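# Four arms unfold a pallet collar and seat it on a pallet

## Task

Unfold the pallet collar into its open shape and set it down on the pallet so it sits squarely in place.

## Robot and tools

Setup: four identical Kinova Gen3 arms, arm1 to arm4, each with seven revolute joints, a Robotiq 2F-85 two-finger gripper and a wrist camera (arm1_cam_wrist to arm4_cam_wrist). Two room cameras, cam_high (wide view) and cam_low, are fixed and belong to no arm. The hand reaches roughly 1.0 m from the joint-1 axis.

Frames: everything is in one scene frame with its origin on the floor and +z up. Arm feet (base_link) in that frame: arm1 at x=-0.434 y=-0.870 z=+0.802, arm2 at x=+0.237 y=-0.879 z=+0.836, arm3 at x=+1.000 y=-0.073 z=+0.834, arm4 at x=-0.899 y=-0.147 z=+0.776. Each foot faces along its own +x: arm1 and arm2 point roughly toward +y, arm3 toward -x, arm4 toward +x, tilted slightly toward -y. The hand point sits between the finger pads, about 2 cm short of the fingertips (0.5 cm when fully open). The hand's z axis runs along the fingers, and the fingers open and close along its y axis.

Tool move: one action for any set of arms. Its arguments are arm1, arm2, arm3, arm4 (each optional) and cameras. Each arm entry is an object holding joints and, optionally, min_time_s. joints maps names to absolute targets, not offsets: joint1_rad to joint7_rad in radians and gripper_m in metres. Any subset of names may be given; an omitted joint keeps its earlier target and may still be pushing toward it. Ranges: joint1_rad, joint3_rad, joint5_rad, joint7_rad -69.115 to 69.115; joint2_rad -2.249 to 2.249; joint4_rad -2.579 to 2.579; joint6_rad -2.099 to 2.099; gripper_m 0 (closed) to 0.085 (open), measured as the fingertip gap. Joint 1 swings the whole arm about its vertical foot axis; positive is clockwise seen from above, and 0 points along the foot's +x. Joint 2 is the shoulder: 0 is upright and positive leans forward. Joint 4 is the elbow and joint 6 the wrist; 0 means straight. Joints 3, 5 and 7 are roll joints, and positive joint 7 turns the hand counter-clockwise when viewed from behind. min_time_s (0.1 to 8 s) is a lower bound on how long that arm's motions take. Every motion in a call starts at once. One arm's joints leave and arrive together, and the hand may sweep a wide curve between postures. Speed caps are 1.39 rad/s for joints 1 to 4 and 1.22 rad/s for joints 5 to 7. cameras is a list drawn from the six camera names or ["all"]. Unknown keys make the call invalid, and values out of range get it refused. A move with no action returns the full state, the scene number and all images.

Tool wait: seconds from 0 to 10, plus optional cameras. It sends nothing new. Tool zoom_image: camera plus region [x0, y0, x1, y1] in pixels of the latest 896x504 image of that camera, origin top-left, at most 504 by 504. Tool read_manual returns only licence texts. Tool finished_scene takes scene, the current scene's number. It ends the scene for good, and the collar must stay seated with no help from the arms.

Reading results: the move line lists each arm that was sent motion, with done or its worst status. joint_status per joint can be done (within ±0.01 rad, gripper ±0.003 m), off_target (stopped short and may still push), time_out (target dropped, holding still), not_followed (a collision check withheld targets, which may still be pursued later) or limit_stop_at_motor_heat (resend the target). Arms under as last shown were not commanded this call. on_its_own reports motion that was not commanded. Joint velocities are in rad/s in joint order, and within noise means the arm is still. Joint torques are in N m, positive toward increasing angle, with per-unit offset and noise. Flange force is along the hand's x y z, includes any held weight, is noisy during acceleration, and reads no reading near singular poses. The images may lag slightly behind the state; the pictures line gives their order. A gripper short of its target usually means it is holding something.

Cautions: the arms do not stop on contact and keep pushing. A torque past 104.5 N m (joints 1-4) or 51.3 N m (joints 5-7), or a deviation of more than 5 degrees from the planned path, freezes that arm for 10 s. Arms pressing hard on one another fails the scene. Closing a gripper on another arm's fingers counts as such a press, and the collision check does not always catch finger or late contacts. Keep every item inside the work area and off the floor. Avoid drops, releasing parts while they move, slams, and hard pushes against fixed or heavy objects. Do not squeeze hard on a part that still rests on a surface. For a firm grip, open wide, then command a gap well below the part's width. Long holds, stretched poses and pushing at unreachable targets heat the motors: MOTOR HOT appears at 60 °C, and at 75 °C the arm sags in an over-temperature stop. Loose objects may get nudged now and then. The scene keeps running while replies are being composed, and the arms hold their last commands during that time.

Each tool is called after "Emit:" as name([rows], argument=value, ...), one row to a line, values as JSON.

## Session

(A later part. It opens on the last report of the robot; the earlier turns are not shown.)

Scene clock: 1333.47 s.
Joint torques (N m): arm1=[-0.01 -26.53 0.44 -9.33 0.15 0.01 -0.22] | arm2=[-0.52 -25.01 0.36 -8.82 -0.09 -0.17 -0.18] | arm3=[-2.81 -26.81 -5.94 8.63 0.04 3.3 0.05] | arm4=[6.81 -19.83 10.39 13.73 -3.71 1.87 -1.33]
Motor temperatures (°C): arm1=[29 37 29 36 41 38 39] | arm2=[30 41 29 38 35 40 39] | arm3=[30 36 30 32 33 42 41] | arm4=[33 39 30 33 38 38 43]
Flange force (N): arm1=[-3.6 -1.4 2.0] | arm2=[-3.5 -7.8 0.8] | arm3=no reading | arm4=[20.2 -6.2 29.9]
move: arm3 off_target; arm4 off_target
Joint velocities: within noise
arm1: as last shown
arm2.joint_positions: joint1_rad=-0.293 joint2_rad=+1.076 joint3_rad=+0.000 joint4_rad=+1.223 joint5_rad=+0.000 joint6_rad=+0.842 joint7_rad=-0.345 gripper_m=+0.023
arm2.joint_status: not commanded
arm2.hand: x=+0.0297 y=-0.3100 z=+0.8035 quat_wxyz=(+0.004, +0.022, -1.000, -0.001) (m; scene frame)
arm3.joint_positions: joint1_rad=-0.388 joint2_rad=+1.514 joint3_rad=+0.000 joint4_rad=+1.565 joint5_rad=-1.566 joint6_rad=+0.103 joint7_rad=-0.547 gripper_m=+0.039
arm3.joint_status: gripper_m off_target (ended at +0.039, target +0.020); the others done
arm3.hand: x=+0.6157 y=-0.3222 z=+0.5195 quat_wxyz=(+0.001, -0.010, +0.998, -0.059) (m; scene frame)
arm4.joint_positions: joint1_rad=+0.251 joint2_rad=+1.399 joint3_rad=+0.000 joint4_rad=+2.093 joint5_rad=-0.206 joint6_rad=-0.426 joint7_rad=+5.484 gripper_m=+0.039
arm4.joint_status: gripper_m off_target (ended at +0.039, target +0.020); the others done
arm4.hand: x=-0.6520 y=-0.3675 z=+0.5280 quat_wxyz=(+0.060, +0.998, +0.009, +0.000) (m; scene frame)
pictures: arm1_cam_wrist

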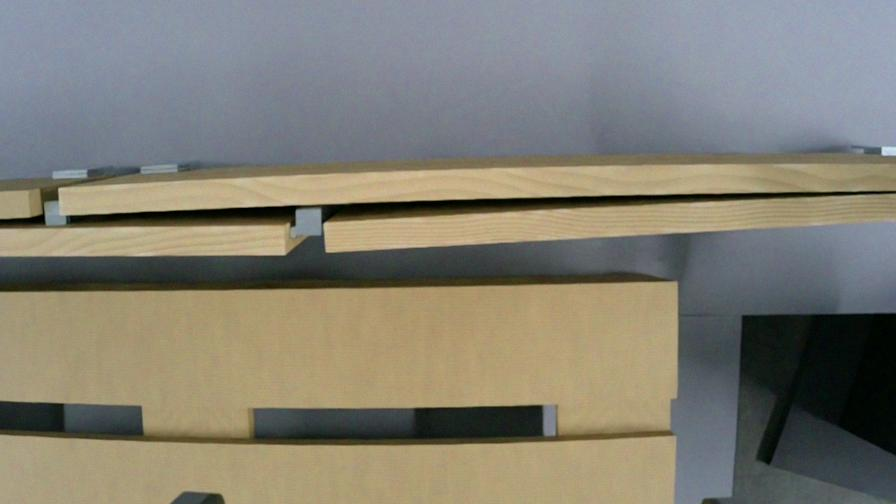

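Emit:
move(arm3={"joints": {"joint1_rad": -0.4437, "joint2_rad": 1.5107, "joint4_rad": 1.5211, "joint5_rad": -0.5790, "joint6_rad": 0.0909, "joint7_rad": -1.590, "gripper_m": 0.02}, "min_time_s": 3}, arm4={"joints": {"joint1_rad": 0.3287, "joint2_rad": 1.3778, "joint4_rad": 2.0448, "joint5_rad": -0.1004, "joint6_rad": -0.3198, "joint7_rad": 5.4675, "gripper_m": 0.02}, "min_time_s": 3})

Emit:
move(arm3={"joints": {"joint1_rad": -0.4965, "joint2_rad": 1.5139, "joint4_rad": 1.4663, "joint5_rad": 0, "joint6_rad": 0.1614, "joint7_rad": -2.2190, "gripper_m": 0.02}, "min_time_s": 3}, arm4={"joints": {"joint1_rad": 0.3984, "joint2_rad": 1.3630, "joint4_rad": 1.9865, "joint5_rad": 0.0781, "joint6_rad": -0.2080, "joint7_rad": 5.365, "gripper_m": 0.02}, "min_time_s": 3}, cameras=["arm1_cam_wrist", "arm2_cam_wrist", "arm3_cam_wrist", "arm4_cam_wrist", "cam_low"])

Scene clock: 1346.37 s.
Joint torques (N m): arm1=[0.04 -26.55 0.51 -9.29 0.18 -0.03 -0.23] | arm2=[-0.48 -24.97 0.35 -8.77 -0.11 -0.17 -0.18] | arm3=[-2.27 -28.38 -5.17 7.14 -0.75 4.79 -0.38] | arm4=[6.23 -21.63 9.69 11.72 -2.3 2.17 -0.85]
Motor temperatures (°C): arm1=[29 37 29 36 41 38 39] | arm2=[30 41 29 38 35 40 39] | arm3=[30 36 30 32 33 42 41] | arm4=[33 39 30 33 38 38 43]
Flange force (N): arm1=[-4.0 -1.4 1.8] | arm2=[-3.4 -7.7 0.8] | arm3=[20.1 -3.8 35.3] | arm4=[18.8 -4.4 30.1]
move: arm3 off_target; arm4 off_target
Joint velocities: within noise
arm1, arm2: as last shown
arm3.joint_positions: joint1_rad=-0.444 joint2_rad=+1.511 joint3_rad=+0.000 joint4_rad=+1.521 joint5_rad=-0.579 joint6_rad=+0.091 joint7_rad=-1.590 gripper_m=+0.039
arm3.joint_status: gripper_m off_target (ended at +0.039, target +0.020); the others done
arm3.hand: x=+0.6154 y=-0.3333 z=+0.5204 quat_wxyz=(+0.001, -0.010, +1.000, -0.029) (m; scene frame)
arm4.joint_positions: joint1_rad=+0.329 joint2_rad=+1.378 joint3_rad=+0.000 joint4_rad=+2.045 joint5_rad=-0.100 joint6_rad=-0.320 joint7_rad=+5.468 gripper_m=+0.039
arm4.joint_status: gripper_m off_target (ended at +0.039, target +0.020); the others done
arm4.hand: x=-0.6519 y=-0.3790 z=+0.5288 quat_wxyz=(+0.030, +1.000, +0.009, +0.000) (m; scene frame)
pictures: none

Scene clock: 1349.67 s.
Joint torques (N m): arm1=[-0.01 -26.55 0.48 -9.33 0.11 -0.07 -0.26] | arm2=[-0.49 -25 0.4 -8.83 -0.12 -0.15 -0.19] | arm3=[-2.27 -28.6 -5.28 6.9 -1.55 4.88 -0.87] | arm4=[6.26 -22.45 9.71 10.89 -1.21 3.35 -0.44]
Motor temperatures (°C): arm1=[29 37 29 36 41 38 39] | arm2=[30 41 29 38 35 40 39] | arm3=[30 36 30 32 33 42 41] | arm4=[33 39 30 33 38 38 43]
Flange force (N): arm1=[-3.9 -1.5 1.8] | arm2=[-3.5 -8.0 0.8] | arm3=[18.0 -4.2 35.2] | arm4=[19.8 -2.2 30.4]
move: arm3 off_target; arm4 off_target
Joint velocities: within noise
arm1, arm2: as last shown
arm3.joint_positions: joint1_rad=-0.497 joint2_rad=+1.514 joint3_rad=+0.000 joint4_rad=+1.466 joint5_rad=+0.000 joint6_rad=+0.161 joint7_rad=-2.219 gripper_m=+0.039
arm3.joint_status: gripper_m off_target (ended at +0.039, target +0.020); the others done
arm3.hand: x=+0.6155 y=-0.3447 z=+0.5207 quat_wxyz=(+0.000, -0.010, +1.000, +0.001) (m; scene frame)
arm4.joint_positions: joint1_rad=+0.398 joint2_rad=+1.363 joint3_rad=+0.000 joint4_rad=+1.986 joint5_rad=+0.078 joint6_rad=-0.208 joint7_rad=+5.365 gripper_m=+0.039
arm4.joint_status: gripper_m off_target (ended at +0.039, target +0.020); the others done
arm4.hand: x=-0.6517 y=-0.3907 z=+0.5291 quat_wxyz=(+0.000, +1.000, +0.009, +0.000) (m; scene frame)
pictures: arm1_cam_wrist, arm2_cam_wrist, arm3_cam_wrist, arm4_cam_wrist, cam_low

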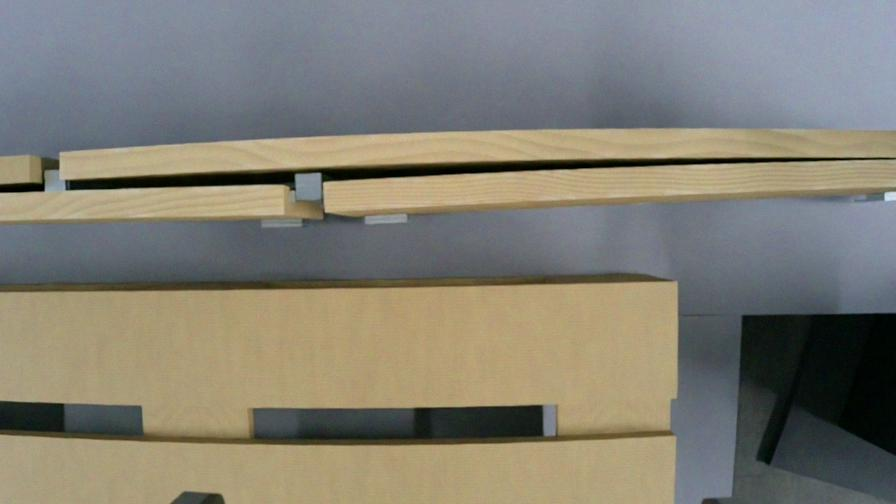

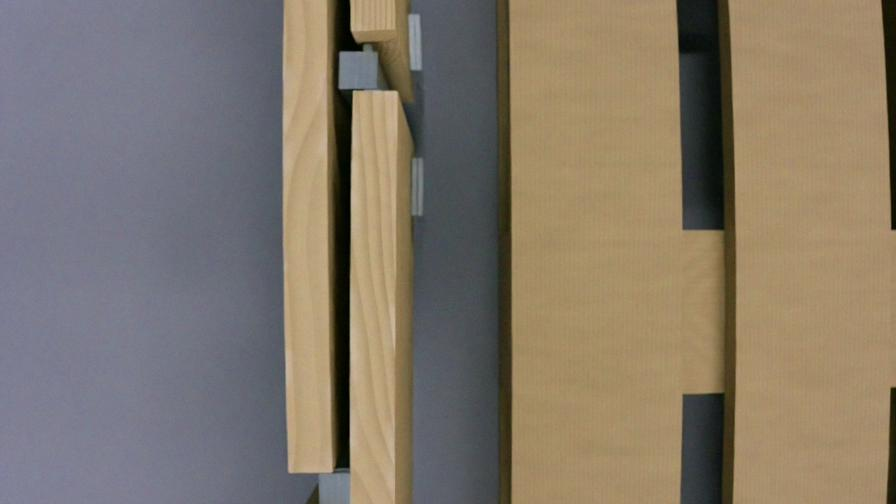

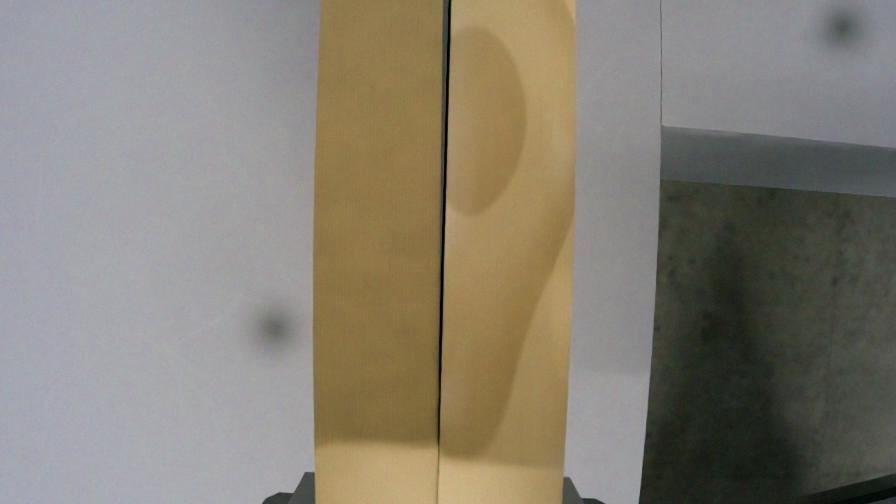

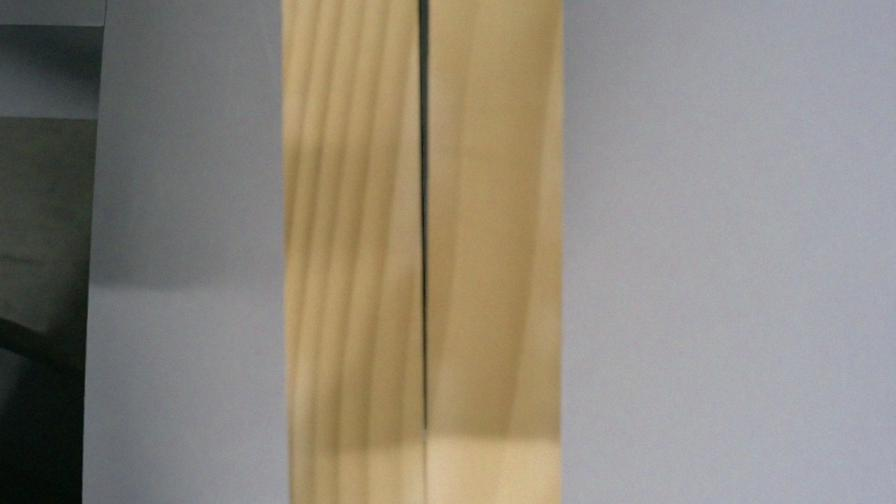

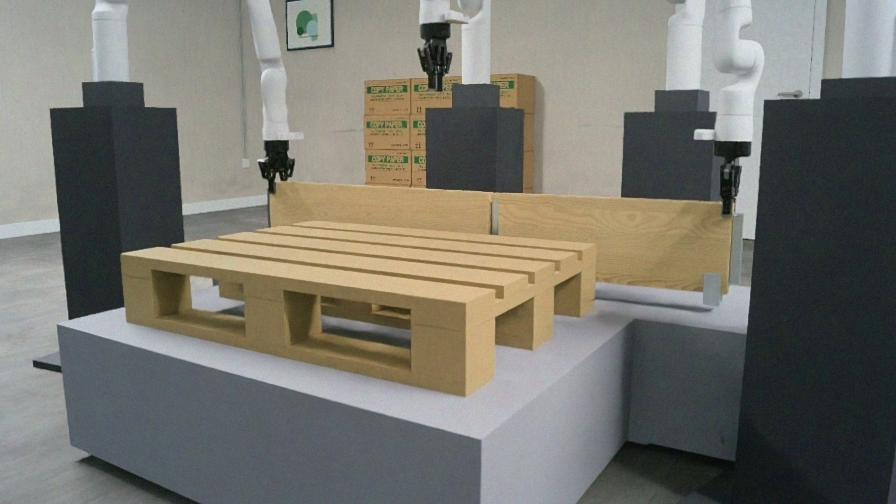

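Emit:
move(arm3={"joints": {"joint2_rad": 1.5305, "joint4_rad": 1.4508, "joint6_rad": 0.1603, "gripper_m": 0.02}, "min_time_s": 2}, arm4={"joints": {"joint2_rad": 1.3808, "joint4_rad": 1.9736, "joint6_rad": -0.2129, "gripper_m": 0.02}, "min_time_s": 2})

Emit:
move(arm3={"joints": {"joint2_rad": 1.5424, "joint4_rad": 1.4395, "joint6_rad": 0.1597, "gripper_m": 0.02}, "min_time_s": 2}, arm4={"joints": {"joint2_rad": 1.3935, "joint4_rad": 1.9641, "joint6_rad": -0.2161, "gripper_m": 0.02}, "min_time_s": 2}, cameras=["arm1_cam_wrist"])

Scene clock: 1391.33 s.
Joint torques (N m): arm1=[-0.02 -26.48 0.43 -9.33 0.15 -0.04 -0.21] | arm2=[-0.45 -25.04 0.36 -8.78 -0.11 -0.15 -0.17] | arm3=[-2.44 -28.16 -5.62 7.18 -1.59 4.97 -0.85] | arm4=[6.46 -22.06 9.95 11.28 -1.28 3.54 -0.49]
Motor temperatures (°C): arm1=[29 38 29 36 41 38 39] | arm2=[30 41 29 38 35 40 39] | arm3=[30 37 30 32 33 42 41] | arm4=[33 40 30 33 37 38 43]
Flange force (N): arm1=[-3.6 -1.4 1.8] | arm2=[-3.3 -7.7 0.9] | arm3=[18.6 -4.2 35.0] | arm4=[20.4 -2.3 30.3]
move: arm3 off_target; arm4 off_target
Joint velocities: within noise
arm1, arm2: as last shown
arm3.joint_positions: joint1_rad=-0.497 joint2_rad=+1.531 joint3_rad=+0.000 joint4_rad=+1.451 joint5_rad=+0.000 joint6_rad=+0.160 joint7_rad=-2.219 gripper_m=+0.039
arm3.joint_status: gripper_m off_target (ended at +0.039, target +0.020); the others done
arm3.hand: x=+0.6155 y=-0.3447 z=+0.5137 quat_wxyz=(+0.000, -0.010, +1.000, +0.001) (m; scene frame)
arm4.joint_positions: joint1_rad=+0.398 joint2_rad=+1.381 joint3_rad=+0.000 joint4_rad=+1.974 joint5_rad=+0.078 joint6_rad=-0.213 joint7_rad=+5.365 gripper_m=+0.039
arm4.joint_status: gripper_m off_target (ended at +0.039, target +0.020); the others done
arm4.hand: x=-0.6517 y=-0.3907 z=+0.5221 quat_wxyz=(+0.000, +1.000, +0.009, +0.000) (m; scene frame)
pictures: none

Scene clock: 1393.63 s.
Joint torques (N m): arm1=[0.08 -26.49 0.41 -9.28 0.11 -0.03 -0.29] | arm2=[-0.51 -24.99 0.37 -8.83 -0.12 -0.16 -0.17] | arm3=[-2.43 -28.13 -5.73 7.15 -1.62 4.97 -0.88] | arm4=[6.52 -21.98 9.94 11.42 -1.23 3.6 -0.46]
Motor temperatures (°C): arm1=[29 38 29 36 41 38 39] | arm2=[30 41 29 38 35 40 39] | arm3=[30 37 30 32 33 42 41] | arm4=[33 40 30 33 37 38 43]
Flange force (N): arm1=[-3.9 -1.4 1.8] | arm2=[-3.5 -8.0 0.8] | arm3=[18.5 -4.1 35.0] | arm4=[20.5 -2.4 30.4]
move: arm3 off_target; arm4 off_target
Joint velocities: within noise
arm1, arm2: as last shown
arm3.joint_positions: joint1_rad=-0.497 joint2_rad=+1.542 joint3_rad=+0.000 joint4_rad=+1.439 joint5_rad=+0.000 joint6_rad=+0.160 joint7_rad=-2.219 gripper_m=+0.039
arm3.joint_status: gripper_m off_target (ended at +0.039, target +0.020); the others done
arm3.hand: x=+0.6155 y=-0.3446 z=+0.5086 quat_wxyz=(+0.000, -0.010, +1.000, +0.001) (m; scene frame)
arm4.joint_positions: joint1_rad=+0.398 joint2_rad=+1.394 joint3_rad=+0.000 joint4_rad=+1.964 joint5_rad=+0.078 joint6_rad=-0.216 joint7_rad=+5.365 gripper_m=+0.039
arm4.joint_status: gripper_m off_target (ended at +0.039, target +0.020); the others done
arm4.hand: x=-0.6517 y=-0.3907 z=+0.5171 quat_wxyz=(+0.000, +1.000, +0.009, +0.000) (m; scene frame)
pictures: arm1_cam_wrist

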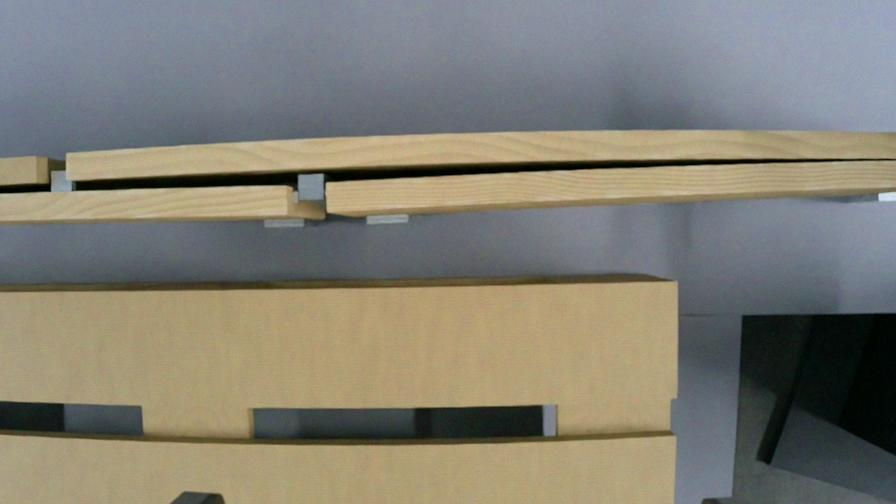

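Emit:
move(arm3={"joints": {"joint2_rad": 1.5471, "joint4_rad": 1.4349, "joint6_rad": 0.15955, "gripper_m": 0.02}, "min_time_s": 1.5}, arm4={"joints": {"joint2_rad": 1.3985, "joint4_rad": 1.9602, "joint6_rad": -0.21725, "gripper_m": 0.02}, "min_time_s": 1.5})

Emit:
move(arm3={"joints": {"joint2_rad": 1.5519, "joint4_rad": 1.4303, "joint6_rad": 0.1594, "gripper_m": 0.02}, "min_time_s": 1.5}, arm4={"joints": {"joint2_rad": 1.4035, "joint4_rad": 1.9564, "joint6_rad": -0.2184, "gripper_m": 0.02}, "min_time_s": 1.5})

Scene clock: 1402.03 s.
Joint torques (N m): arm1=[-0.01 -26.45 0.45 -9.33 0.07 -0.03 -0.19] | arm2=[-0.48 -25.02 0.39 -8.82 -0.1 -0.15 -0.16] | arm3=[-1.72 -25.65 -4.82 6.1 -1.46 4.37 -0.77] | arm4=[4.46 -22.34 6.6 7.32 -0.97 1.75 -0.51]
Motor temperatures (°C): arm1=[29 38 29 36 41 38 39] | arm2=[30 41 29 38 35 40 39] | arm3=[30 37 30 32 33 42 41] | arm4=[33 40 30 33 37 38 43]
Flange force (N): arm1=[-3.5 -1.2 1.9] | arm2=[-3.4 -8.0 0.9] | arm3=[15.2 -3.9 26.8] | arm4=[12.3 -2.3 22.4]
move: arm3 off_target; arm4 off_target
Joint velocities: within noise
arm1, arm2: as last shown
arm3.joint_positions: joint1_rad=-0.497 joint2_rad=+1.547 joint3_rad=+0.000 joint4_rad=+1.435 joint5_rad=+0.000 joint6_rad=+0.160 joint7_rad=-2.219 gripper_m=+0.039
arm3.joint_status: gripper_m off_target (ended at +0.039, target +0.020); the others done
arm3.hand: x=+0.6155 y=-0.3447 z=+0.5067 quat_wxyz=(+0.000, -0.010, +1.000, +0.001) (m; scene frame)
arm4.joint_positions: joint1_rad=+0.398 joint2_rad=+1.398 joint3_rad=+0.000 joint4_rad=+1.960 joint5_rad=+0.078 joint6_rad=-0.217 joint7_rad=+5.365 gripper_m=+0.039
arm4.joint_status: gripper_m off_target (ended at +0.039, target +0.020); the others done
arm4.hand: x=-0.6517 y=-0.3907 z=+0.5151 quat_wxyz=(+0.000, +1.000, +0.009, +0.000) (m; scene frame)
pictures: none

Scene clock: 1403.83 s.
Joint torques (N m): arm1=[0.05 -26.52 0.45 -9.36 0.16 -0.01 -0.23] | arm2=[-0.48 -25.01 0.37 -8.81 -0.12 -0.16 -0.16] | arm3=[-1.02 -24.93 -4.1 5.07 -1.37 3.87 -0.73] | arm4=[4.05 -22.14 5.63 6.83 -0.84 1.59 -0.43]
Motor temperatures (°C): arm1=[29 38 29 36 41 38 39] | arm2=[30 41 29 38 35 40 39] | arm3=[30 37 30 32 33 42 41] | arm4=[33 40 30 33 37 38 43]
Flange force (N): arm1=[-3.4 -1.2 2.0] | arm2=[-3.4 -7.9 0.8] | arm3=[12.2 -3.8 22.7] | arm4=[10.9 -2.1 20.8]
move: arm3 off_target; arm4 off_target
Joint velocities: within noise
arm1.joint_positions: joint1_rad=+0.234 joint2_rad=+0.883 joint3_rad=+0.000 joint4_rad=+0.824 joint5_rad=+0.000 joint6_rad=+1.435 joint7_rad=+1.874 gripper_m=+0.085
arm1.joint_status: not commanded
arm1.hand: x=-0.2188 y=-0.2708 z=+1.0015 quat_wxyz=(+0.001, +0.707, -0.707, -0.005) (m; scene frame)
arm2: as last shown
arm3.joint_positions: joint1_rad=-0.497 joint2_rad=+1.552 joint3_rad=+0.000 joint4_rad=+1.430 joint5_rad=+0.000 joint6_rad=+0.159 joint7_rad=-2.219 gripper_m=+0.039
arm3.joint_status: gripper_m off_target (ended at +0.039, target +0.020); the others done
arm3.hand: x=+0.6155 y=-0.3446 z=+0.5046 quat_wxyz=(+0.000, -0.010, +1.000, +0.001) (m; scene frame)
arm4.joint_positions: joint1_rad=+0.398 joint2_rad=+1.403 joint3_rad=+0.000 joint4_rad=+1.956 joint5_rad=+0.078 joint6_rad=-0.218 joint7_rad=+5.365 gripper_m=+0.039
arm4.joint_status: gripper_m off_target (ended at +0.039, target +0.020); the others done
arm4.hand: x=-0.6517 y=-0.3907 z=+0.5131 quat_wxyz=(+0.000, +1.000, +0.009, +0.000) (m; scene frame)
pictures: none

Emit:
move(arm3={"joints": {"joint2_rad": 1.5566, "joint4_rad": 1.4257, "joint6_rad": 0.1593, "gripper_m": 0.02}, "min_time_s": 1.5}, arm4={"joints": {"joint2_rad": 1.4085, "joint4_rad": 1.9526, "joint6_rad": -0.2195, "gripper_m": 0.02}, "min_time_s": 1.5}, cameras=["cam_low"])

Scene clock: 1415.60 s.
Joint torques (N m): arm1=[0.01 -26.56 0.44 -9.31 0.13 -0.02 -0.24] | arm2=[-0.48 -25.07 0.44 -8.78 -0.11 -0.18 -0.18] | arm3=[-0.38 -24.45 -3.53 4.77 -1.45 3.89 -0.86] | arm4=[3.52 -22.41 5.19 6.17 -0.8 1.22 -0.47]
Motor temperatures (°C): arm1=[29 38 29 36 41 38 39] | arm2=[30 41 29 38 35 40 39] | arm3=[30 37 30 32 33 42 41] | arm4=[33 39 30 33 37 38 43]
Flange force (N): arm1=[-3.9 -1.4 1.9] | arm2=[-3.3 -7.6 0.9] | arm3=[10.5 -3.9 20.9] | arm4=[9.4 -1.6 20.0]
move: arm3 off_target; arm4 off_target
Joint velocities: within noise
arm1, arm2: as last shown
arm3.joint_positions: joint1_rad=-0.497 joint2_rad=+1.557 joint3_rad=+0.000 joint4_rad=+1.426 joint5_rad=+0.000 joint6_rad=+0.159 joint7_rad=-2.219 gripper_m=+0.039
arm3.joint_status: gripper_m off_target (ended at +0.039, target +0.020); the others done
arm3.hand: x=+0.6155 y=-0.3446 z=+0.5026 quat_wxyz=(+0.000, -0.010, +1.000, +0.001) (m; scene frame)
arm4.joint_positions: joint1_rad=+0.398 joint2_rad=+1.409 joint3_rad=+0.000 joint4_rad=+1.953 joint5_rad=+0.078 joint6_rad=-0.219 joint7_rad=+5.365 gripper_m=+0.039
arm4.joint_status: gripper_m off_target (ended at +0.039, target +0.020); the others done
arm4.hand: x=-0.6518 y=-0.3906 z=+0.5111 quat_wxyz=(+0.000, +1.000, +0.009, +0.000) (m; scene frame)
pictures: cam_low

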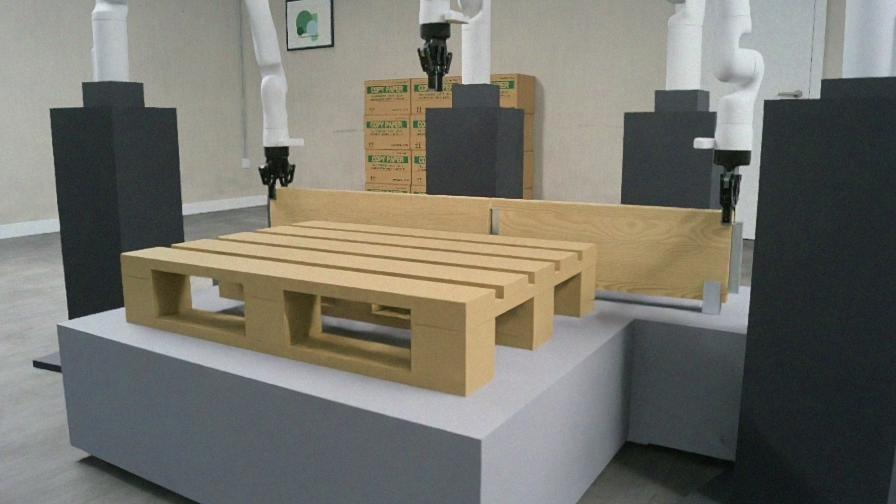

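Emit:
zoom_image(camera="cam_low", region=[600, 180, 800, 340])

Emit:
zoom_image(camera="cam_low", region=[200, 140, 540, 330])

Scaled by 2.520 from the camera's 896x504 image, which has a finer 1280x720 frame.

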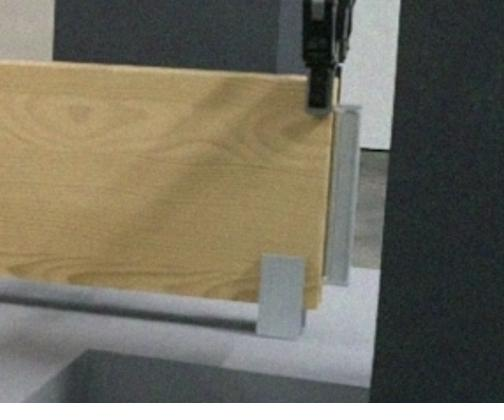

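Scaled by 1.482 from the camera's 896x504 image, which has a finer 1280x720 frame.

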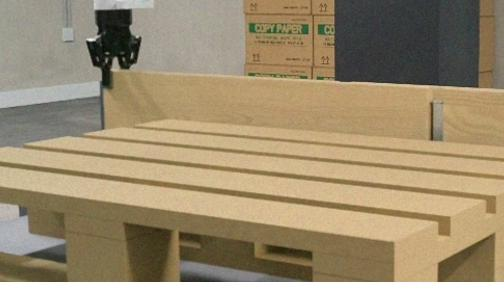

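Emit:
move(arm3={"joints": {"joint2_rad": 1.5613, "joint4_rad": 1.4211, "joint6_rad": 0.1592, "gripper_m": 0.02}, "min_time_s": 1.5}, arm4={"joints": {"joint2_rad": 1.4135, "joint4_rad": 1.9488, "joint6_rad": -0.2206, "gripper_m": 0.02}, "min_time_s": 1.5})

Emit:
move(arm3={"joints": {"joint2_rad": 1.5660, "joint4_rad": 1.4166, "joint6_rad": 0.1591, "gripper_m": 0.02}, "min_time_s": 1.5}, arm4={"joints": {"joint2_rad": 1.4186, "joint4_rad": 1.9451, "joint6_rad": -0.2217, "gripper_m": 0.02}, "min_time_s": 1.5}, cameras=["arm3_cam_wrist", "arm4_cam_wrist"])

Scene clock: 1453.97 s.
Joint torques (N m): arm1=[0.07 -26.52 0.45 -9.44 0.14 -0.06 -0.24] | arm2=[-0.5 -24.97 0.38 -8.83 -0.1 -0.12 -0.19] | arm3=[1.77 1.98 -0.95 -7.23 -1.19 -4.02 -0.91] | arm4=[1.64 -1.31 1.94 -7.71 -0.54 -2.99 -0.33]
Motor temperatures (°C): arm1=[29 38 29 36 41 38 39] | arm2=[30 41 29 38 35 40 39] | arm3=[30 37 30 32 33 42 41] | arm4=[33 39 30 33 37 38 43]
Flange force (N): arm1=[-3.1 -1.1 2.1] | arm2=[-3.6 -8.1 0.8] | arm3=[-15.3 8.1 -70.1] | arm4=[-2.6 -8.4 -62.2]
move: arm3 off_target; arm4 off_target
Joint velocities: within noise
arm1: as last shown
arm2.joint_positions: joint1_rad=-0.293 joint2_rad=+1.076 joint3_rad=+0.000 joint4_rad=+1.223 joint5_rad=+0.000 joint6_rad=+0.842 joint7_rad=-0.345 gripper_m=+0.023
arm2.joint_status: not commanded
arm2.hand: x=+0.0297 y=-0.3100 z=+0.8035 quat_wxyz=(+0.004, +0.022, -1.000, -0.001) (m; scene frame)
arm3.joint_positions: joint1_rad=-0.497 joint2_rad=+1.561 joint3_rad=+0.000 joint4_rad=+1.421 joint5_rad=+0.000 joint6_rad=+0.159 joint7_rad=-2.219 gripper_m=+0.039
arm3.joint_status: gripper_m off_target (ended at +0.039, target +0.020); the others done
arm3.hand: x=+0.6155 y=-0.3446 z=+0.5007 quat_wxyz=(+0.000, -0.010, +1.000, +0.001) (m; scene frame)
arm4.joint_positions: joint1_rad=+0.398 joint2_rad=+1.413 joint3_rad=+0.000 joint4_rad=+1.949 joint5_rad=+0.078 joint6_rad=-0.221 joint7_rad=+5.365 gripper_m=+0.039
arm4.joint_status: gripper_m off_target (ended at +0.039, target +0.020); the others done
arm4.hand: x=-0.6518 y=-0.3906 z=+0.5091 quat_wxyz=(-0.001, +1.000, +0.009, +0.000) (m; scene frame)
pictures: none

Scene clock: 1455.77 s.
Joint torques (N m): arm1=[0.02 -26.46 0.44 -9.36 0.14 -0.04 -0.25] | arm2=[-0.53 -25.06 0.38 -8.82 -0.11 -0.16 -0.18] | arm3=[3.25 25.96 1.27 -15.85 -0.56 -10.41 -0.53] | arm4=[-0.04 22.97 -1.87 -18.95 -0.66 -5.77 -0.81]
Motor temperatures (°C): arm1=[29 38 29 36 41 38 39] | arm2=[30 41 29 38 35 40 39] | arm3=[30 37 30 32 33 42 41] | arm4=[33 39 30 33 37 38 43]
Flange force (N): arm1=[-3.3 -1.2 1.9] | arm2=[-3.5 -7.8 0.9] | arm3=[-33.9 16.0 -147.6] | arm4=[-12.0 -11.3 -146.3]
move: arm3 off_target; arm4 off_target
Joint velocities: within noise
arm1, arm2: as last shown
arm3.joint_positions: joint1_rad=-0.497 joint2_rad=+1.566 joint3_rad=+0.000 joint4_rad=+1.417 joint5_rad=+0.000 joint6_rad=+0.159 joint7_rad=-2.219 gripper_m=+0.039
arm3.joint_status: gripper_m off_target (ended at +0.039, target +0.020); the others done
arm3.hand: x=+0.6156 y=-0.3446 z=+0.4987 quat_wxyz=(+0.000, -0.010, +1.000, +0.001) (m; scene frame)
arm4.joint_positions: joint1_rad=+0.398 joint2_rad=+1.419 joint3_rad=+0.000 joint4_rad=+1.945 joint5_rad=+0.078 joint6_rad=-0.222 joint7_rad=+5.365 gripper_m=+0.039
arm4.joint_status: gripper_m off_target (ended at +0.039, target +0.020); the others done
arm4.hand: x=-0.6520 y=-0.3905 z=+0.5071 quat_wxyz=(-0.001, +1.000, +0.009, +0.000) (m; scene frame)
pictures: arm3_cam_wrist, arm4_cam_wrist

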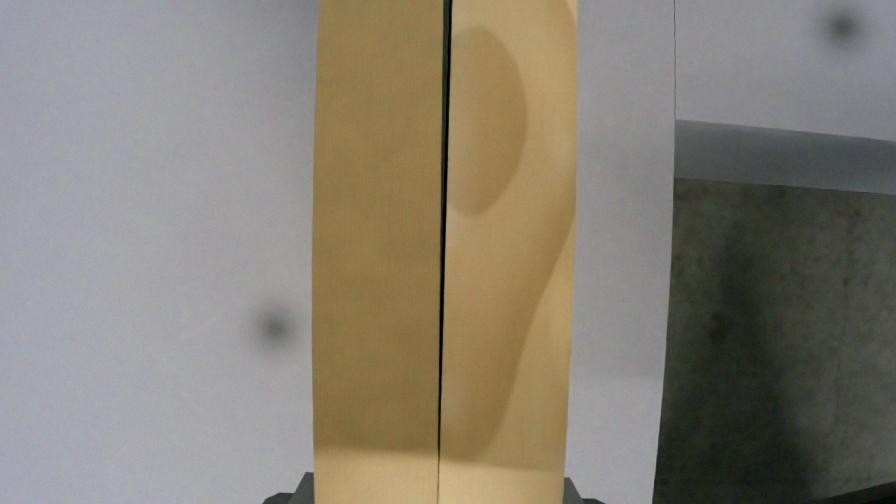

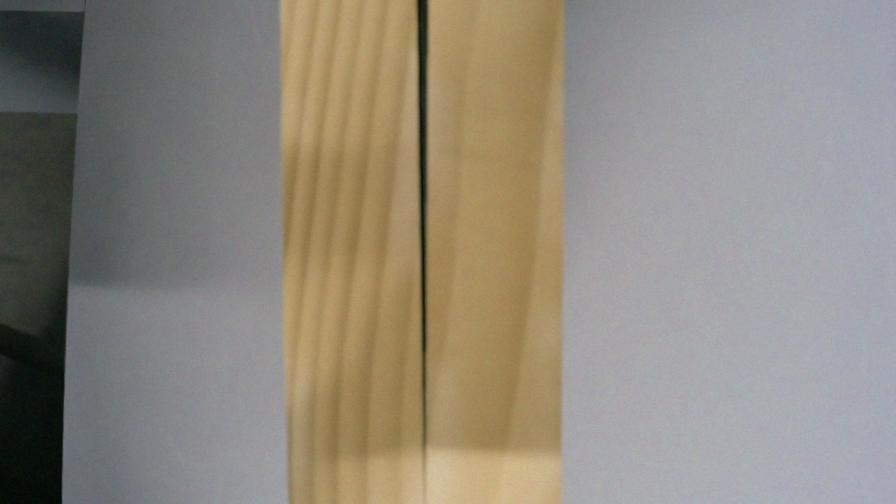

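Emit:
move(arm3={"joints": {"joint2_rad": 1.5578, "joint4_rad": 1.42455, "joint6_rad": 0.15927, "gripper_m": 0.02}, "min_time_s": 1.5}, arm4={"joints": {"joint2_rad": 1.40975, "joint4_rad": 1.95165, "joint6_rad": -0.21978, "gripper_m": 0.02}, "min_time_s": 1.5})

Scene clock: 1465.23 s.
Joint torques (N m): arm1=[0.04 -26.46 0.48 -9.4 0.14 -0.02 -0.24] | arm2=[-0.45 -25.04 0.41 -8.82 -0.11 -0.14 -0.18] | arm3=[-1.42 -24.91 -4.78 5.85 -1.53 4.18 -0.86] | arm4=[4.51 -21.44 6.56 8.17 -0.85 2.36 -0.41]
Motor temperatures (°C): arm1=[29 38 29 36 41 38 39] | arm2=[30 41 29 38 35 40 39] | arm3=[30 37 30 32 33 42 41] | arm4=[33 40 30 33 37 38 43]
Flange force (N): arm1=[-3.1 -1.1 2.0] | arm2=[-3.4 -7.9 0.9] | arm3=[14.4 -3.9 24.6] | arm4=[13.1 -2.1 22.1]
move: arm3 off_target; arm4 off_target
Joint velocities: within noise
arm1, arm2: as last shown
arm3.joint_positions: joint1_rad=-0.496 joint2_rad=+1.558 joint3_rad=+0.000 joint4_rad=+1.425 joint5_rad=+0.000 joint6_rad=+0.159 joint7_rad=-2.219 gripper_m=+0.039
arm3.joint_status: gripper_m off_target (ended at +0.039, target +0.020); the others done
arm3.hand: x=+0.6155 y=-0.3446 z=+0.5021 quat_wxyz=(+0.000, -0.010, +1.000, +0.001) (m; scene frame)
arm4.joint_positions: joint1_rad=+0.398 joint2_rad=+1.410 joint3_rad=+0.000 joint4_rad=+1.952 joint5_rad=+0.078 joint6_rad=-0.220 joint7_rad=+5.365 gripper_m=+0.039
arm4.joint_status: gripper_m off_target (ended at +0.039, target +0.020); the others done
arm4.hand: x=-0.6517 y=-0.3906 z=+0.5106 quat_wxyz=(+0.000, +1.000, +0.009, +0.000) (m; scene frame)
pictures: none

Emit:
move(arm3={"joints": {"joint2_rad": 1.5592, "joint4_rad": 1.4231, "joint6_rad": 0.15923, "gripper_m": 0.02}, "min_time_s": 1.5}, arm4={"joints": {"joint2_rad": 1.41125, "joint4_rad": 1.9505, "joint6_rad": -0.2201, "gripper_m": 0.02}, "min_time_s": 1.5})

Scene clock: 1472.93 s.
Joint torques (N m): arm1=[0.02 -26.5 0.48 -9.36 0.15 -0.01 -0.23] | arm2=[-0.44 -25.03 0.43 -8.74 -0.1 -0.18 -0.16] | arm3=[0.18 -17.79 -2.58 1.43 -1.26 1.42 -0.76] | arm4=[4.36 -21.1 6.26 7.78 -0.82 2.15 -0.45]
Motor temperatures (°C): arm1=[29 38 29 36 41 38 39] | arm2=[30 41 29 38 35 40 39] | arm3=[30 37 30 32 33 42 41] | arm4=[33 40 30 33 37 38 43]
Flange force (N): arm1=[-3.4 -1.2 2.0] | arm2=[-3.2 -7.5 0.8] | arm3=[4.2 -1.3 -2.7] | arm4=[12.6 -2.0 20.4]
move: arm3 off_target; arm4 off_target
Joint velocities: within noise
arm1, arm2: as last shown
arm3.joint_positions: joint1_rad=-0.497 joint2_rad=+1.559 joint3_rad=+0.000 joint4_rad=+1.423 joint5_rad=+0.000 joint6_rad=+0.159 joint7_rad=-2.219 gripper_m=+0.039
arm3.joint_status: gripper_m off_target (ended at +0.039, target +0.020); the others done
arm3.hand: x=+0.6155 y=-0.3447 z=+0.5016 quat_wxyz=(+0.000, -0.010, +1.000, +0.001) (m; scene frame)
arm4.joint_positions: joint1_rad=+0.398 joint2_rad=+1.411 joint3_rad=+0.000 joint4_rad=+1.950 joint5_rad=+0.078 joint6_rad=-0.220 joint7_rad=+5.365 gripper_m=+0.039
arm4.joint_status: gripper_m off_target (ended at +0.039, target +0.020); the others done
arm4.hand: x=-0.6518 y=-0.3906 z=+0.5100 quat_wxyz=(+0.000, +1.000, +0.009, +0.000) (m; scene frame)
pictures: none

Arm3 is unloaded; lower arm4 a bit more.

Emit:
move(arm4={"joints": {"joint2_rad": 1.41275, "joint4_rad": 1.9494, "joint6_rad": -0.2204, "gripper_m": 0.02}, "min_time_s": 1.5})

Scene clock: 1477.93 s.
Joint torques (N m): arm1=[0.05 -26.49 0.41 -9.36 0.14 -0.05 -0.28] | arm2=[-0.47 -25.04 0.36 -8.8 -0.1 -0.16 -0.18] | arm3=[0.22 -17.56 -2.6 1.47 -1.25 1.41 -0.78] | arm4=[3.67 -12.77 5.01 2.42 -0.8 0.59 -0.47]
Motor temperatures (°C): arm1=[29 38 29 36 41 38 39] | arm2=[30 41 29 38 35 40 39] | arm3=[30 37 30 32 33 42 41] | arm4=[33 40 30 33 37 38 43]
Flange force (N): arm1=[-3.5 -1.3 1.9] | arm2=[-3.4 -7.8 0.9] | arm3=[4.2 -1.4 -3.2] | arm4=[7.9 -4.6 -11.8]
move: arm4 off_target
Joint velocities: within noise
arm1, arm2, arm3: as last shown
arm4.joint_positions: joint1_rad=+0.398 joint2_rad=+1.413 joint3_rad=+0.000 joint4_rad=+1.949 joint5_rad=+0.078 joint6_rad=-0.220 joint7_rad=+5.365 gripper_m=+0.039
arm4.joint_status: gripper_m off_target (ended at +0.039, target +0.020); the others done
arm4.hand: x=-0.6518 y=-0.3906 z=+0.5094 quat_wxyz=(-0.001, +1.000, +0.009, +0.000) (m; scene frame)
pictures: none

Emit:
move(cameras=["arm1_cam_wrist", "arm2_cam_wrist"])

Scene clock: 1502.07 s.
Joint torques (N m): arm1=[0.03 -26.55 0.45 -9.3 0.14 -0.05 -0.2] | arm2=[-0.46 -25 0.36 -8.78 -0.1 -0.15 -0.2] | arm3=[0.22 -17.57 -2.61 1.46 -1.26 1.41 -0.79] | arm4=[3.67 -12.85 5.02 2.39 -0.85 0.6 -0.5]
Motor temperatures (°C): arm1=[29 38 29 36 41 38 39] | arm2=[30 41 29 38 35 40 39] | arm3=[30 36 30 32 33 42 41] | arm4=[33 39 30 33 37 38 43]
Flange force (N): arm1=[-4.1 -1.4 1.8] | arm2=[-3.4 -7.8 0.8] | arm3=[4.2 -1.4 -3.2] | arm4=[7.7 -4.6 -11.6]
Joint velocities: within noise
arm1.joint_positions: joint1_rad=+0.234 joint2_rad=+0.883 joint3_rad=+0.000 joint4_rad=+0.824 joint5_rad=+0.000 joint6_rad=+1.435 joint7_rad=+1.874 gripper_m=+0.085
arm1.joint_status: not commanded
arm1.hand: x=-0.2188 y=-0.2708 z=+1.0015 quat_wxyz=(+0.001, +0.707, -0.707, -0.005) (m; scene frame)
arm2.joint_positions: joint1_rad=-0.293 joint2_rad=+1.076 joint3_rad=+0.000 joint4_rad=+1.223 joint5_rad=+0.000 joint6_rad=+0.842 joint7_rad=-0.345 gripper_m=+0.023
arm2.joint_status: not commanded
arm2.hand: x=+0.0297 y=-0.3100 z=+0.8035 quat_wxyz=(+0.004, +0.022, -1.000, -0.001) (m; scene frame)
arm3.joint_positions: joint1_rad=-0.497 joint2_rad=+1.559 joint3_rad=+0.000 joint4_rad=+1.423 joint5_rad=+0.000 joint6_rad=+0.159 joint7_rad=-2.219 gripper_m=+0.039
arm3.joint_status: not commanded
arm3.hand: x=+0.6155 y=-0.3447 z=+0.5016 quat_wxyz=(+0.000, -0.010, +1.000, +0.001) (m; scene frame)
arm4.joint_positions: joint1_rad=+0.398 joint2_rad=+1.413 joint3_rad=+0.000 joint4_rad=+1.949 joint5_rad=+0.078 joint6_rad=-0.220 joint7_rad=+5.365 gripper_m=+0.039
arm4.joint_status: gripper_m off_target (ended at +0.039, target +0.020); the others done
arm4.hand: x=-0.6518 y=-0.3906 z=+0.5094 quat_wxyz=(-0.001, +1.000, +0.009, +0.000) (m; scene frame)
pictures: arm1_cam_wrist, arm2_cam_wrist

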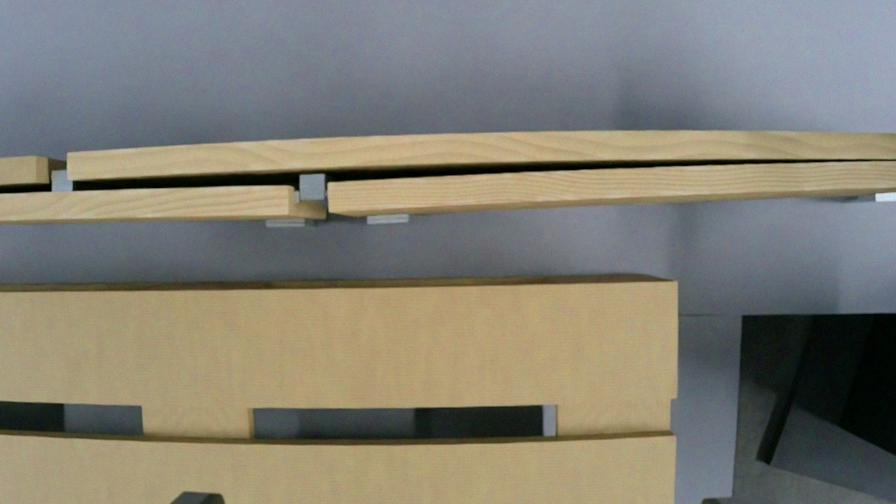

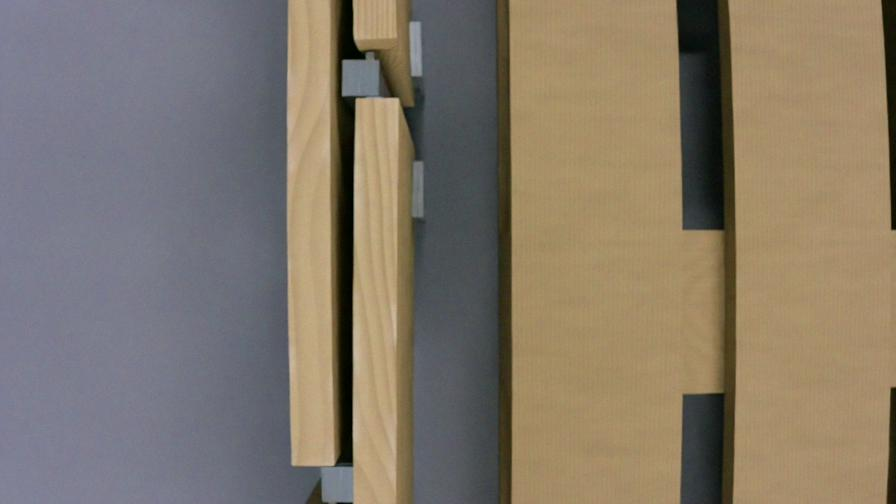

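Emit:
zoom_image(camera="arm2_cam_wrist", region=[250, 300, 450, 500])

Scaled by 2.520 from the camera's 896x504 image, which has a finer 1280x720 frame.

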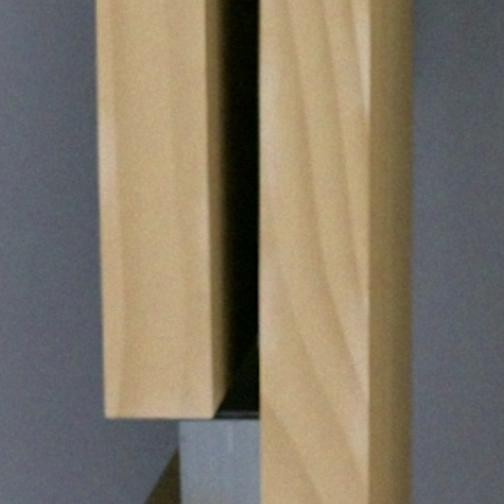

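Emit:
zoom_image(camera="arm2_cam_wrist", region=[250, 0, 450, 200])

Emit:
zoom_image(camera="arm2_cam_wrist", region=[250, 150, 450, 350])

Emit:
zoom_image(camera="arm1_cam_wrist", region=[50, 80, 450, 280])

Scaled by 2.520 from the camera's 896x504 image, which has a finer 1280x720 frame.

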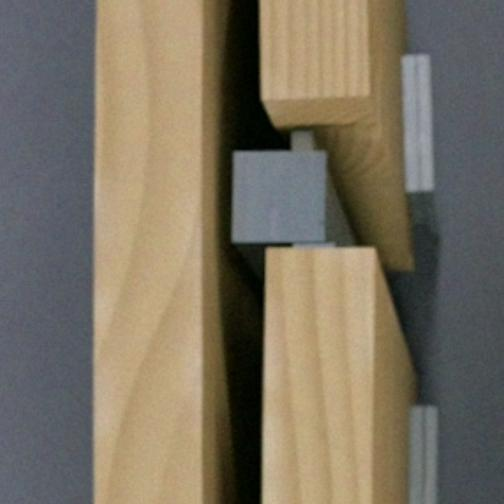

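Scaled by 2.520 from the camera's 896x504 image, which has a finer 1280x720 frame.

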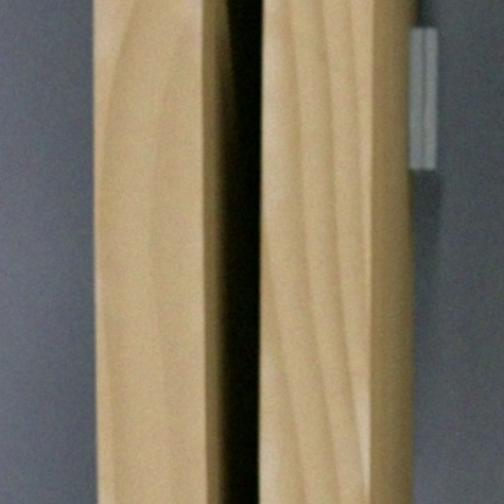

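Scaled by 1.260 from the camera's 896x504 image, which has a finer 1280x720 frame.

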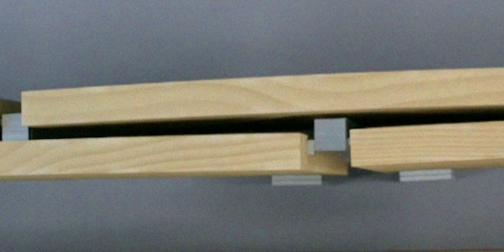

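Emit:
move(arm1={"joints": {"joint1_rad": 0.0841, "joint7_rad": 1.7243}, "min_time_s": 2}, arm2={"joints": {"joint1_rad": -0.4981, "joint2_rad": 1.0635, "joint4_rad": 1.2711, "joint6_rad": 0.8070, "joint7_rad": -0.5462, "gripper_m": 0.0227}, "min_time_s": 2.5}, cameras=["arm2_cam_wrist"])

Scene clock: 1742.10 s.
Joint torques (N m): arm1=[0.01 -26.46 0.48 -9.35 0.12 -0.01 -0.24] | arm2=[-0.5 -24.67 0.37 -8.61 -0.11 -0.15 -0.2] | arm3=[0.24 -17.54 -2.57 1.5 -1.26 1.4 -0.78] | arm4=[3.73 -12.82 4.94 2.34 -0.8 0.61 -0.45]
Motor temperatures (°C): arm1=[29 38 29 36 41 38 39] | arm2=[30 42 29 38 35 40 39] | arm3=[30 34 30 32 33 42 41] | arm4=[33 37 30 32 37 38 43]
Flange force (N): arm1=[-3.5 -0.8 2.0] | arm2=[-4.9 -6.8 0.8] | arm3=[4.3 -1.5 -3.2] | arm4=[7.7 -5.0 -11.8]
move: arm1 done; arm2 done
Joint velocities: within noise
arm1.joint_positions: joint1_rad=+0.084 joint2_rad=+0.883 joint3_rad=+0.000 joint4_rad=+0.824 joint5_rad=+0.000 joint6_rad=+1.435 joint7_rad=+1.724 gripper_m=+0.085
arm1.joint_status: all done
arm1.hand: x=-0.3109 y=-0.2456 z=+1.0026 quat_wxyz=(+0.001, +0.707, -0.707, -0.005) (m; scene frame)
arm2.joint_positions: joint1_rad=-0.498 joint2_rad=+1.064 joint3_rad=+0.000 joint4_rad=+1.271 joint5_rad=+0.000 joint6_rad=+0.807 joint7_rad=-0.546 gripper_m=+0.023
arm2.joint_status: all done
arm2.hand: x=-0.0764 y=-0.3725 z=+0.8007 quat_wxyz=(+0.004, +0.024, -1.000, -0.001) (m; scene frame)
arm3, arm4: as last shown
pictures: arm2_cam_wrist

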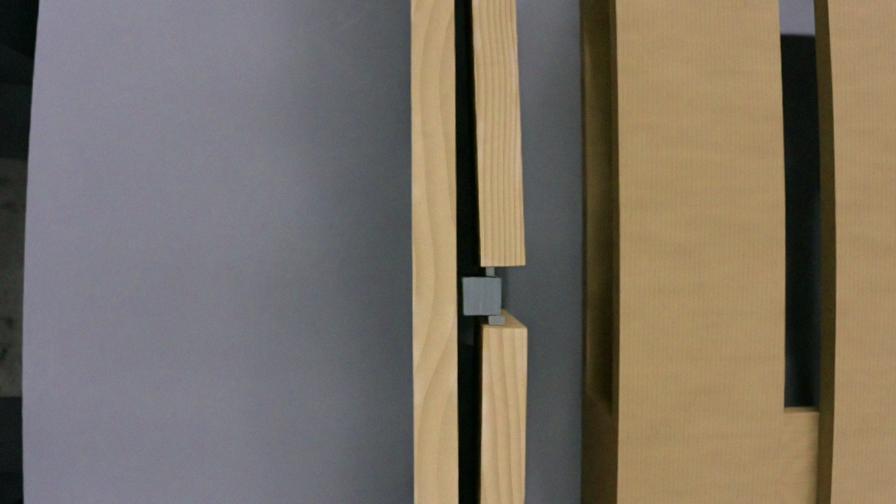

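Emit:
zoom_image(camera="arm2_cam_wrist", region=[390, 300, 550, 460])

Scaled by 3.150 from the camera's 896x504 image, which has a finer 1280x720 frame.

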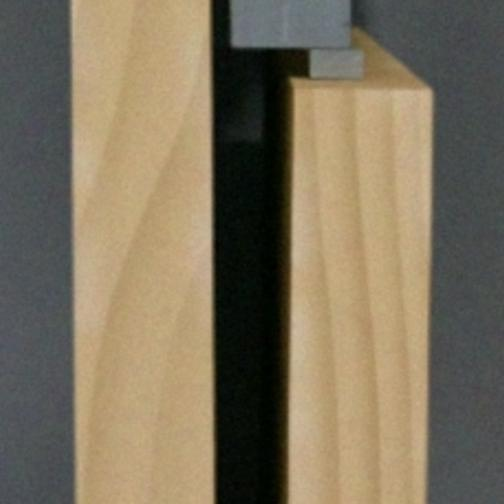

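Emit:
move(arm2={"joints": {"joint1_rad": -0.50284, "joint2_rad": 1.51017, "joint4_rad": 1.05765, "joint6_rad": 0.57377, "joint7_rad": -0.54394, "gripper_m": 0.0227}, "min_time_s": 3}, cameras=["arm2_cam_wrist"])

Scene clock: 1776.17 s.
Joint torques (N m): arm1=[-0.04 -26.48 0.48 -9.38 0.14 -0.04 -0.26] | arm2=[-0.48 -25.59 0.43 -7 -0.08 -0.18 -0.18] | arm3=[0.24 -17.57 -2.6 1.48 -1.25 1.42 -0.77] | arm4=[3.75 -12.78 4.96 2.41 -0.83 0.61 -0.5]
Motor temperatures (°C): arm1=[29 38 29 36 41 38 39] | arm2=[30 42 29 38 35 40 39] | arm3=[30 34 30 32 33 42 41] | arm4=[33 37 30 32 37 38 43]
Flange force (N): arm1=[-3.5 -0.9 2.0] | arm2=[-5.2 -7.6 -2.8] | arm3=[4.2 -1.5 -3.1] | arm4=[7.8 -4.8 -11.8]
move: arm2 done
Joint velocities: within noise
arm1, arm3, arm4: as last shown
arm2.joint_positions: joint1_rad=-0.503 joint2_rad=+1.510 joint3_rad=+0.000 joint4_rad=+1.058 joint5_rad=+0.000 joint6_rad=+0.574 joint7_rad=-0.544 gripper_m=+0.023
arm2.joint_status: all done
arm2.hand: x=-0.0783 y=-0.3768 z=+0.5752 quat_wxyz=(+0.004, +0.028, -1.000, -0.001) (m; scene frame)
pictures: arm2_cam_wrist

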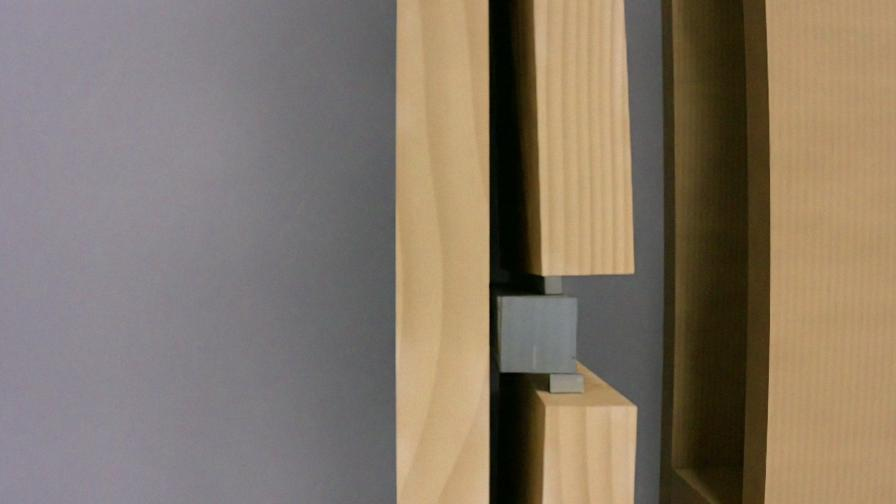

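Emit:
move(arm2={"joints": {"joint1_rad": -0.50179, "joint2_rad": 1.57388, "joint4_rad": 1.0019, "joint6_rad": 0.56581, "joint7_rad": -0.54289, "gripper_m": 0.0227}, "min_time_s": 2}, cameras=["arm2_cam_wrist"])

Scene clock: 1798.97 s.
Joint torques (N m): arm1=[0.08 -26.51 0.5 -9.43 0.17 -0.04 -0.22] | arm2=[-0.5 -25.54 0.41 -6.88 -0.09 -0.17 -0.18] | arm3=[0.22 -17.57 -2.55 1.48 -1.27 1.41 -0.78] | arm4=[3.74 -12.82 4.96 2.46 -0.86 0.6 -0.55]
Motor temperatures (°C): arm1=[29 38 29 36 41 38 39] | arm2=[30 41 29 38 35 40 39] | arm3=[30 34 30 32 33 42 41] | arm4=[33 37 30 32 37 38 43]
Flange force (N): arm1=[-3.3 -0.6 2.1] | arm2=[-5.3 -7.6 -3.3] | arm3=[4.2 -1.4 -3.1] | arm4=[7.8 -4.6 -11.6]
move: arm2 done
Joint velocities: within noise
arm1, arm3, arm4: as last shown
arm2.joint_positions: joint1_rad=-0.502 joint2_rad=+1.574 joint3_rad=+0.000 joint4_rad=+1.002 joint5_rad=+0.000 joint6_rad=+0.566 joint7_rad=-0.543 gripper_m=+0.023
arm2.joint_status: all done
arm2.hand: x=-0.0772 y=-0.3775 z=+0.5470 quat_wxyz=(+0.004, +0.028, -1.000, -0.001) (m; scene frame)
pictures: arm2_cam_wrist

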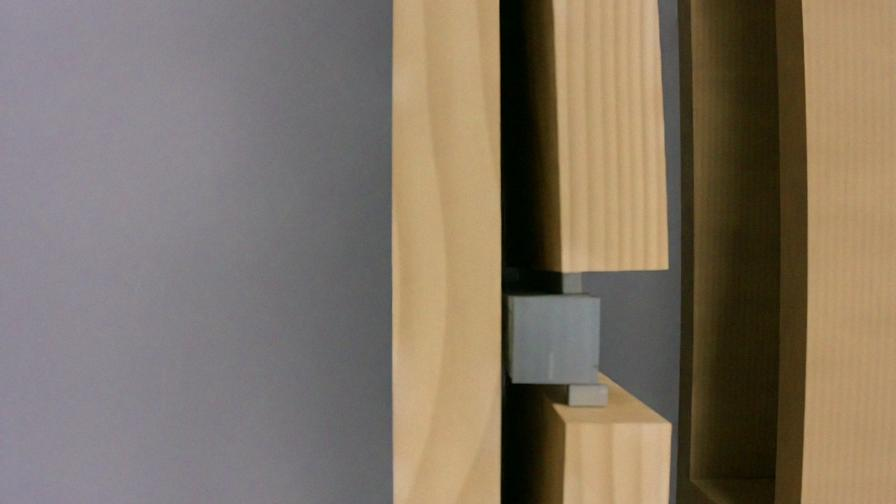

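Emit:
move(arm2={"joints": {"joint1_rad": -0.50179, "joint2_rad": 1.61503, "joint4_rad": 0.95929, "joint6_rad": 0.56727, "joint7_rad": -0.54289, "gripper_m": 0.0227}, "min_time_s": 2}, cameras=["arm2_cam_wrist"])

Scene clock: 1815.97 s.
Joint torques (N m): arm1=[0.1 -26.5 0.52 -9.33 0.1 -0.05 -0.23] | arm2=[-2.6 18.98 -2.46 -14.88 -0.25 -15.48 0.44] | arm3=[-3.29 -18.5 -4.94 2.86 -0.97 2.75 -0.42] | arm4=[6.7 -16.21 9.13 -2.05 -1.42 -1.12 -0.66]
Motor temperatures (°C): arm1=[29 38 29 36 41 38 39] | arm2=[30 40 29 38 35 40 39] | arm3=[30 34 30 32 33 42 41] | arm4=[33 37 30 32 37 38 43]
Flange force (N): arm1=[-3.9 -0.7 1.8] | arm2=[-33.3 -53.5 -130.9] | arm3=[9.2 3.3 2.4] | arm4=[7.4 -16.6 -12.8]
move: arm2 done
Joint velocities: within noise
arm1, arm3, arm4: as last shown
arm2.joint_positions: joint1_rad=-0.502 joint2_rad=+1.615 joint3_rad=+0.000 joint4_rad=+0.959 joint5_rad=+0.000 joint6_rad=+0.567 joint7_rad=-0.543 gripper_m=+0.023
arm2.joint_status: all done
arm2.hand: x=-0.0773 y=-0.3775 z=+0.5300 quat_wxyz=(+0.004, +0.028, -1.000, -0.001) (m; scene frame)
pictures: arm2_cam_wrist

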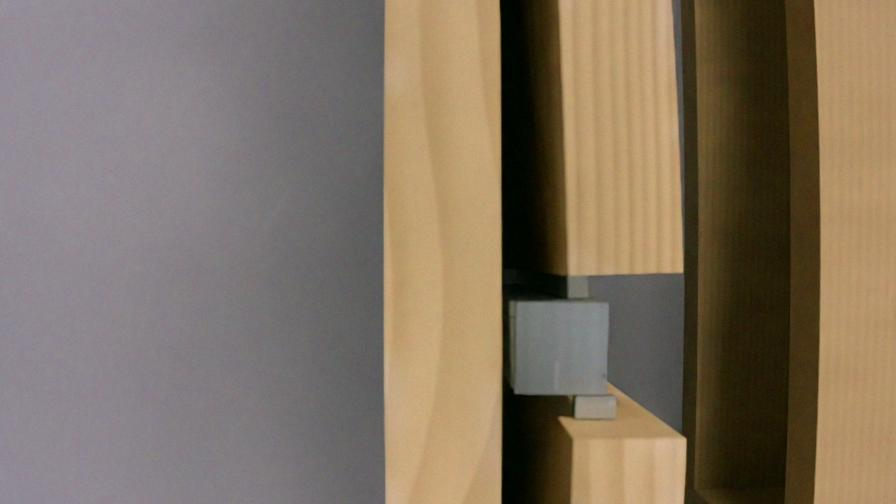

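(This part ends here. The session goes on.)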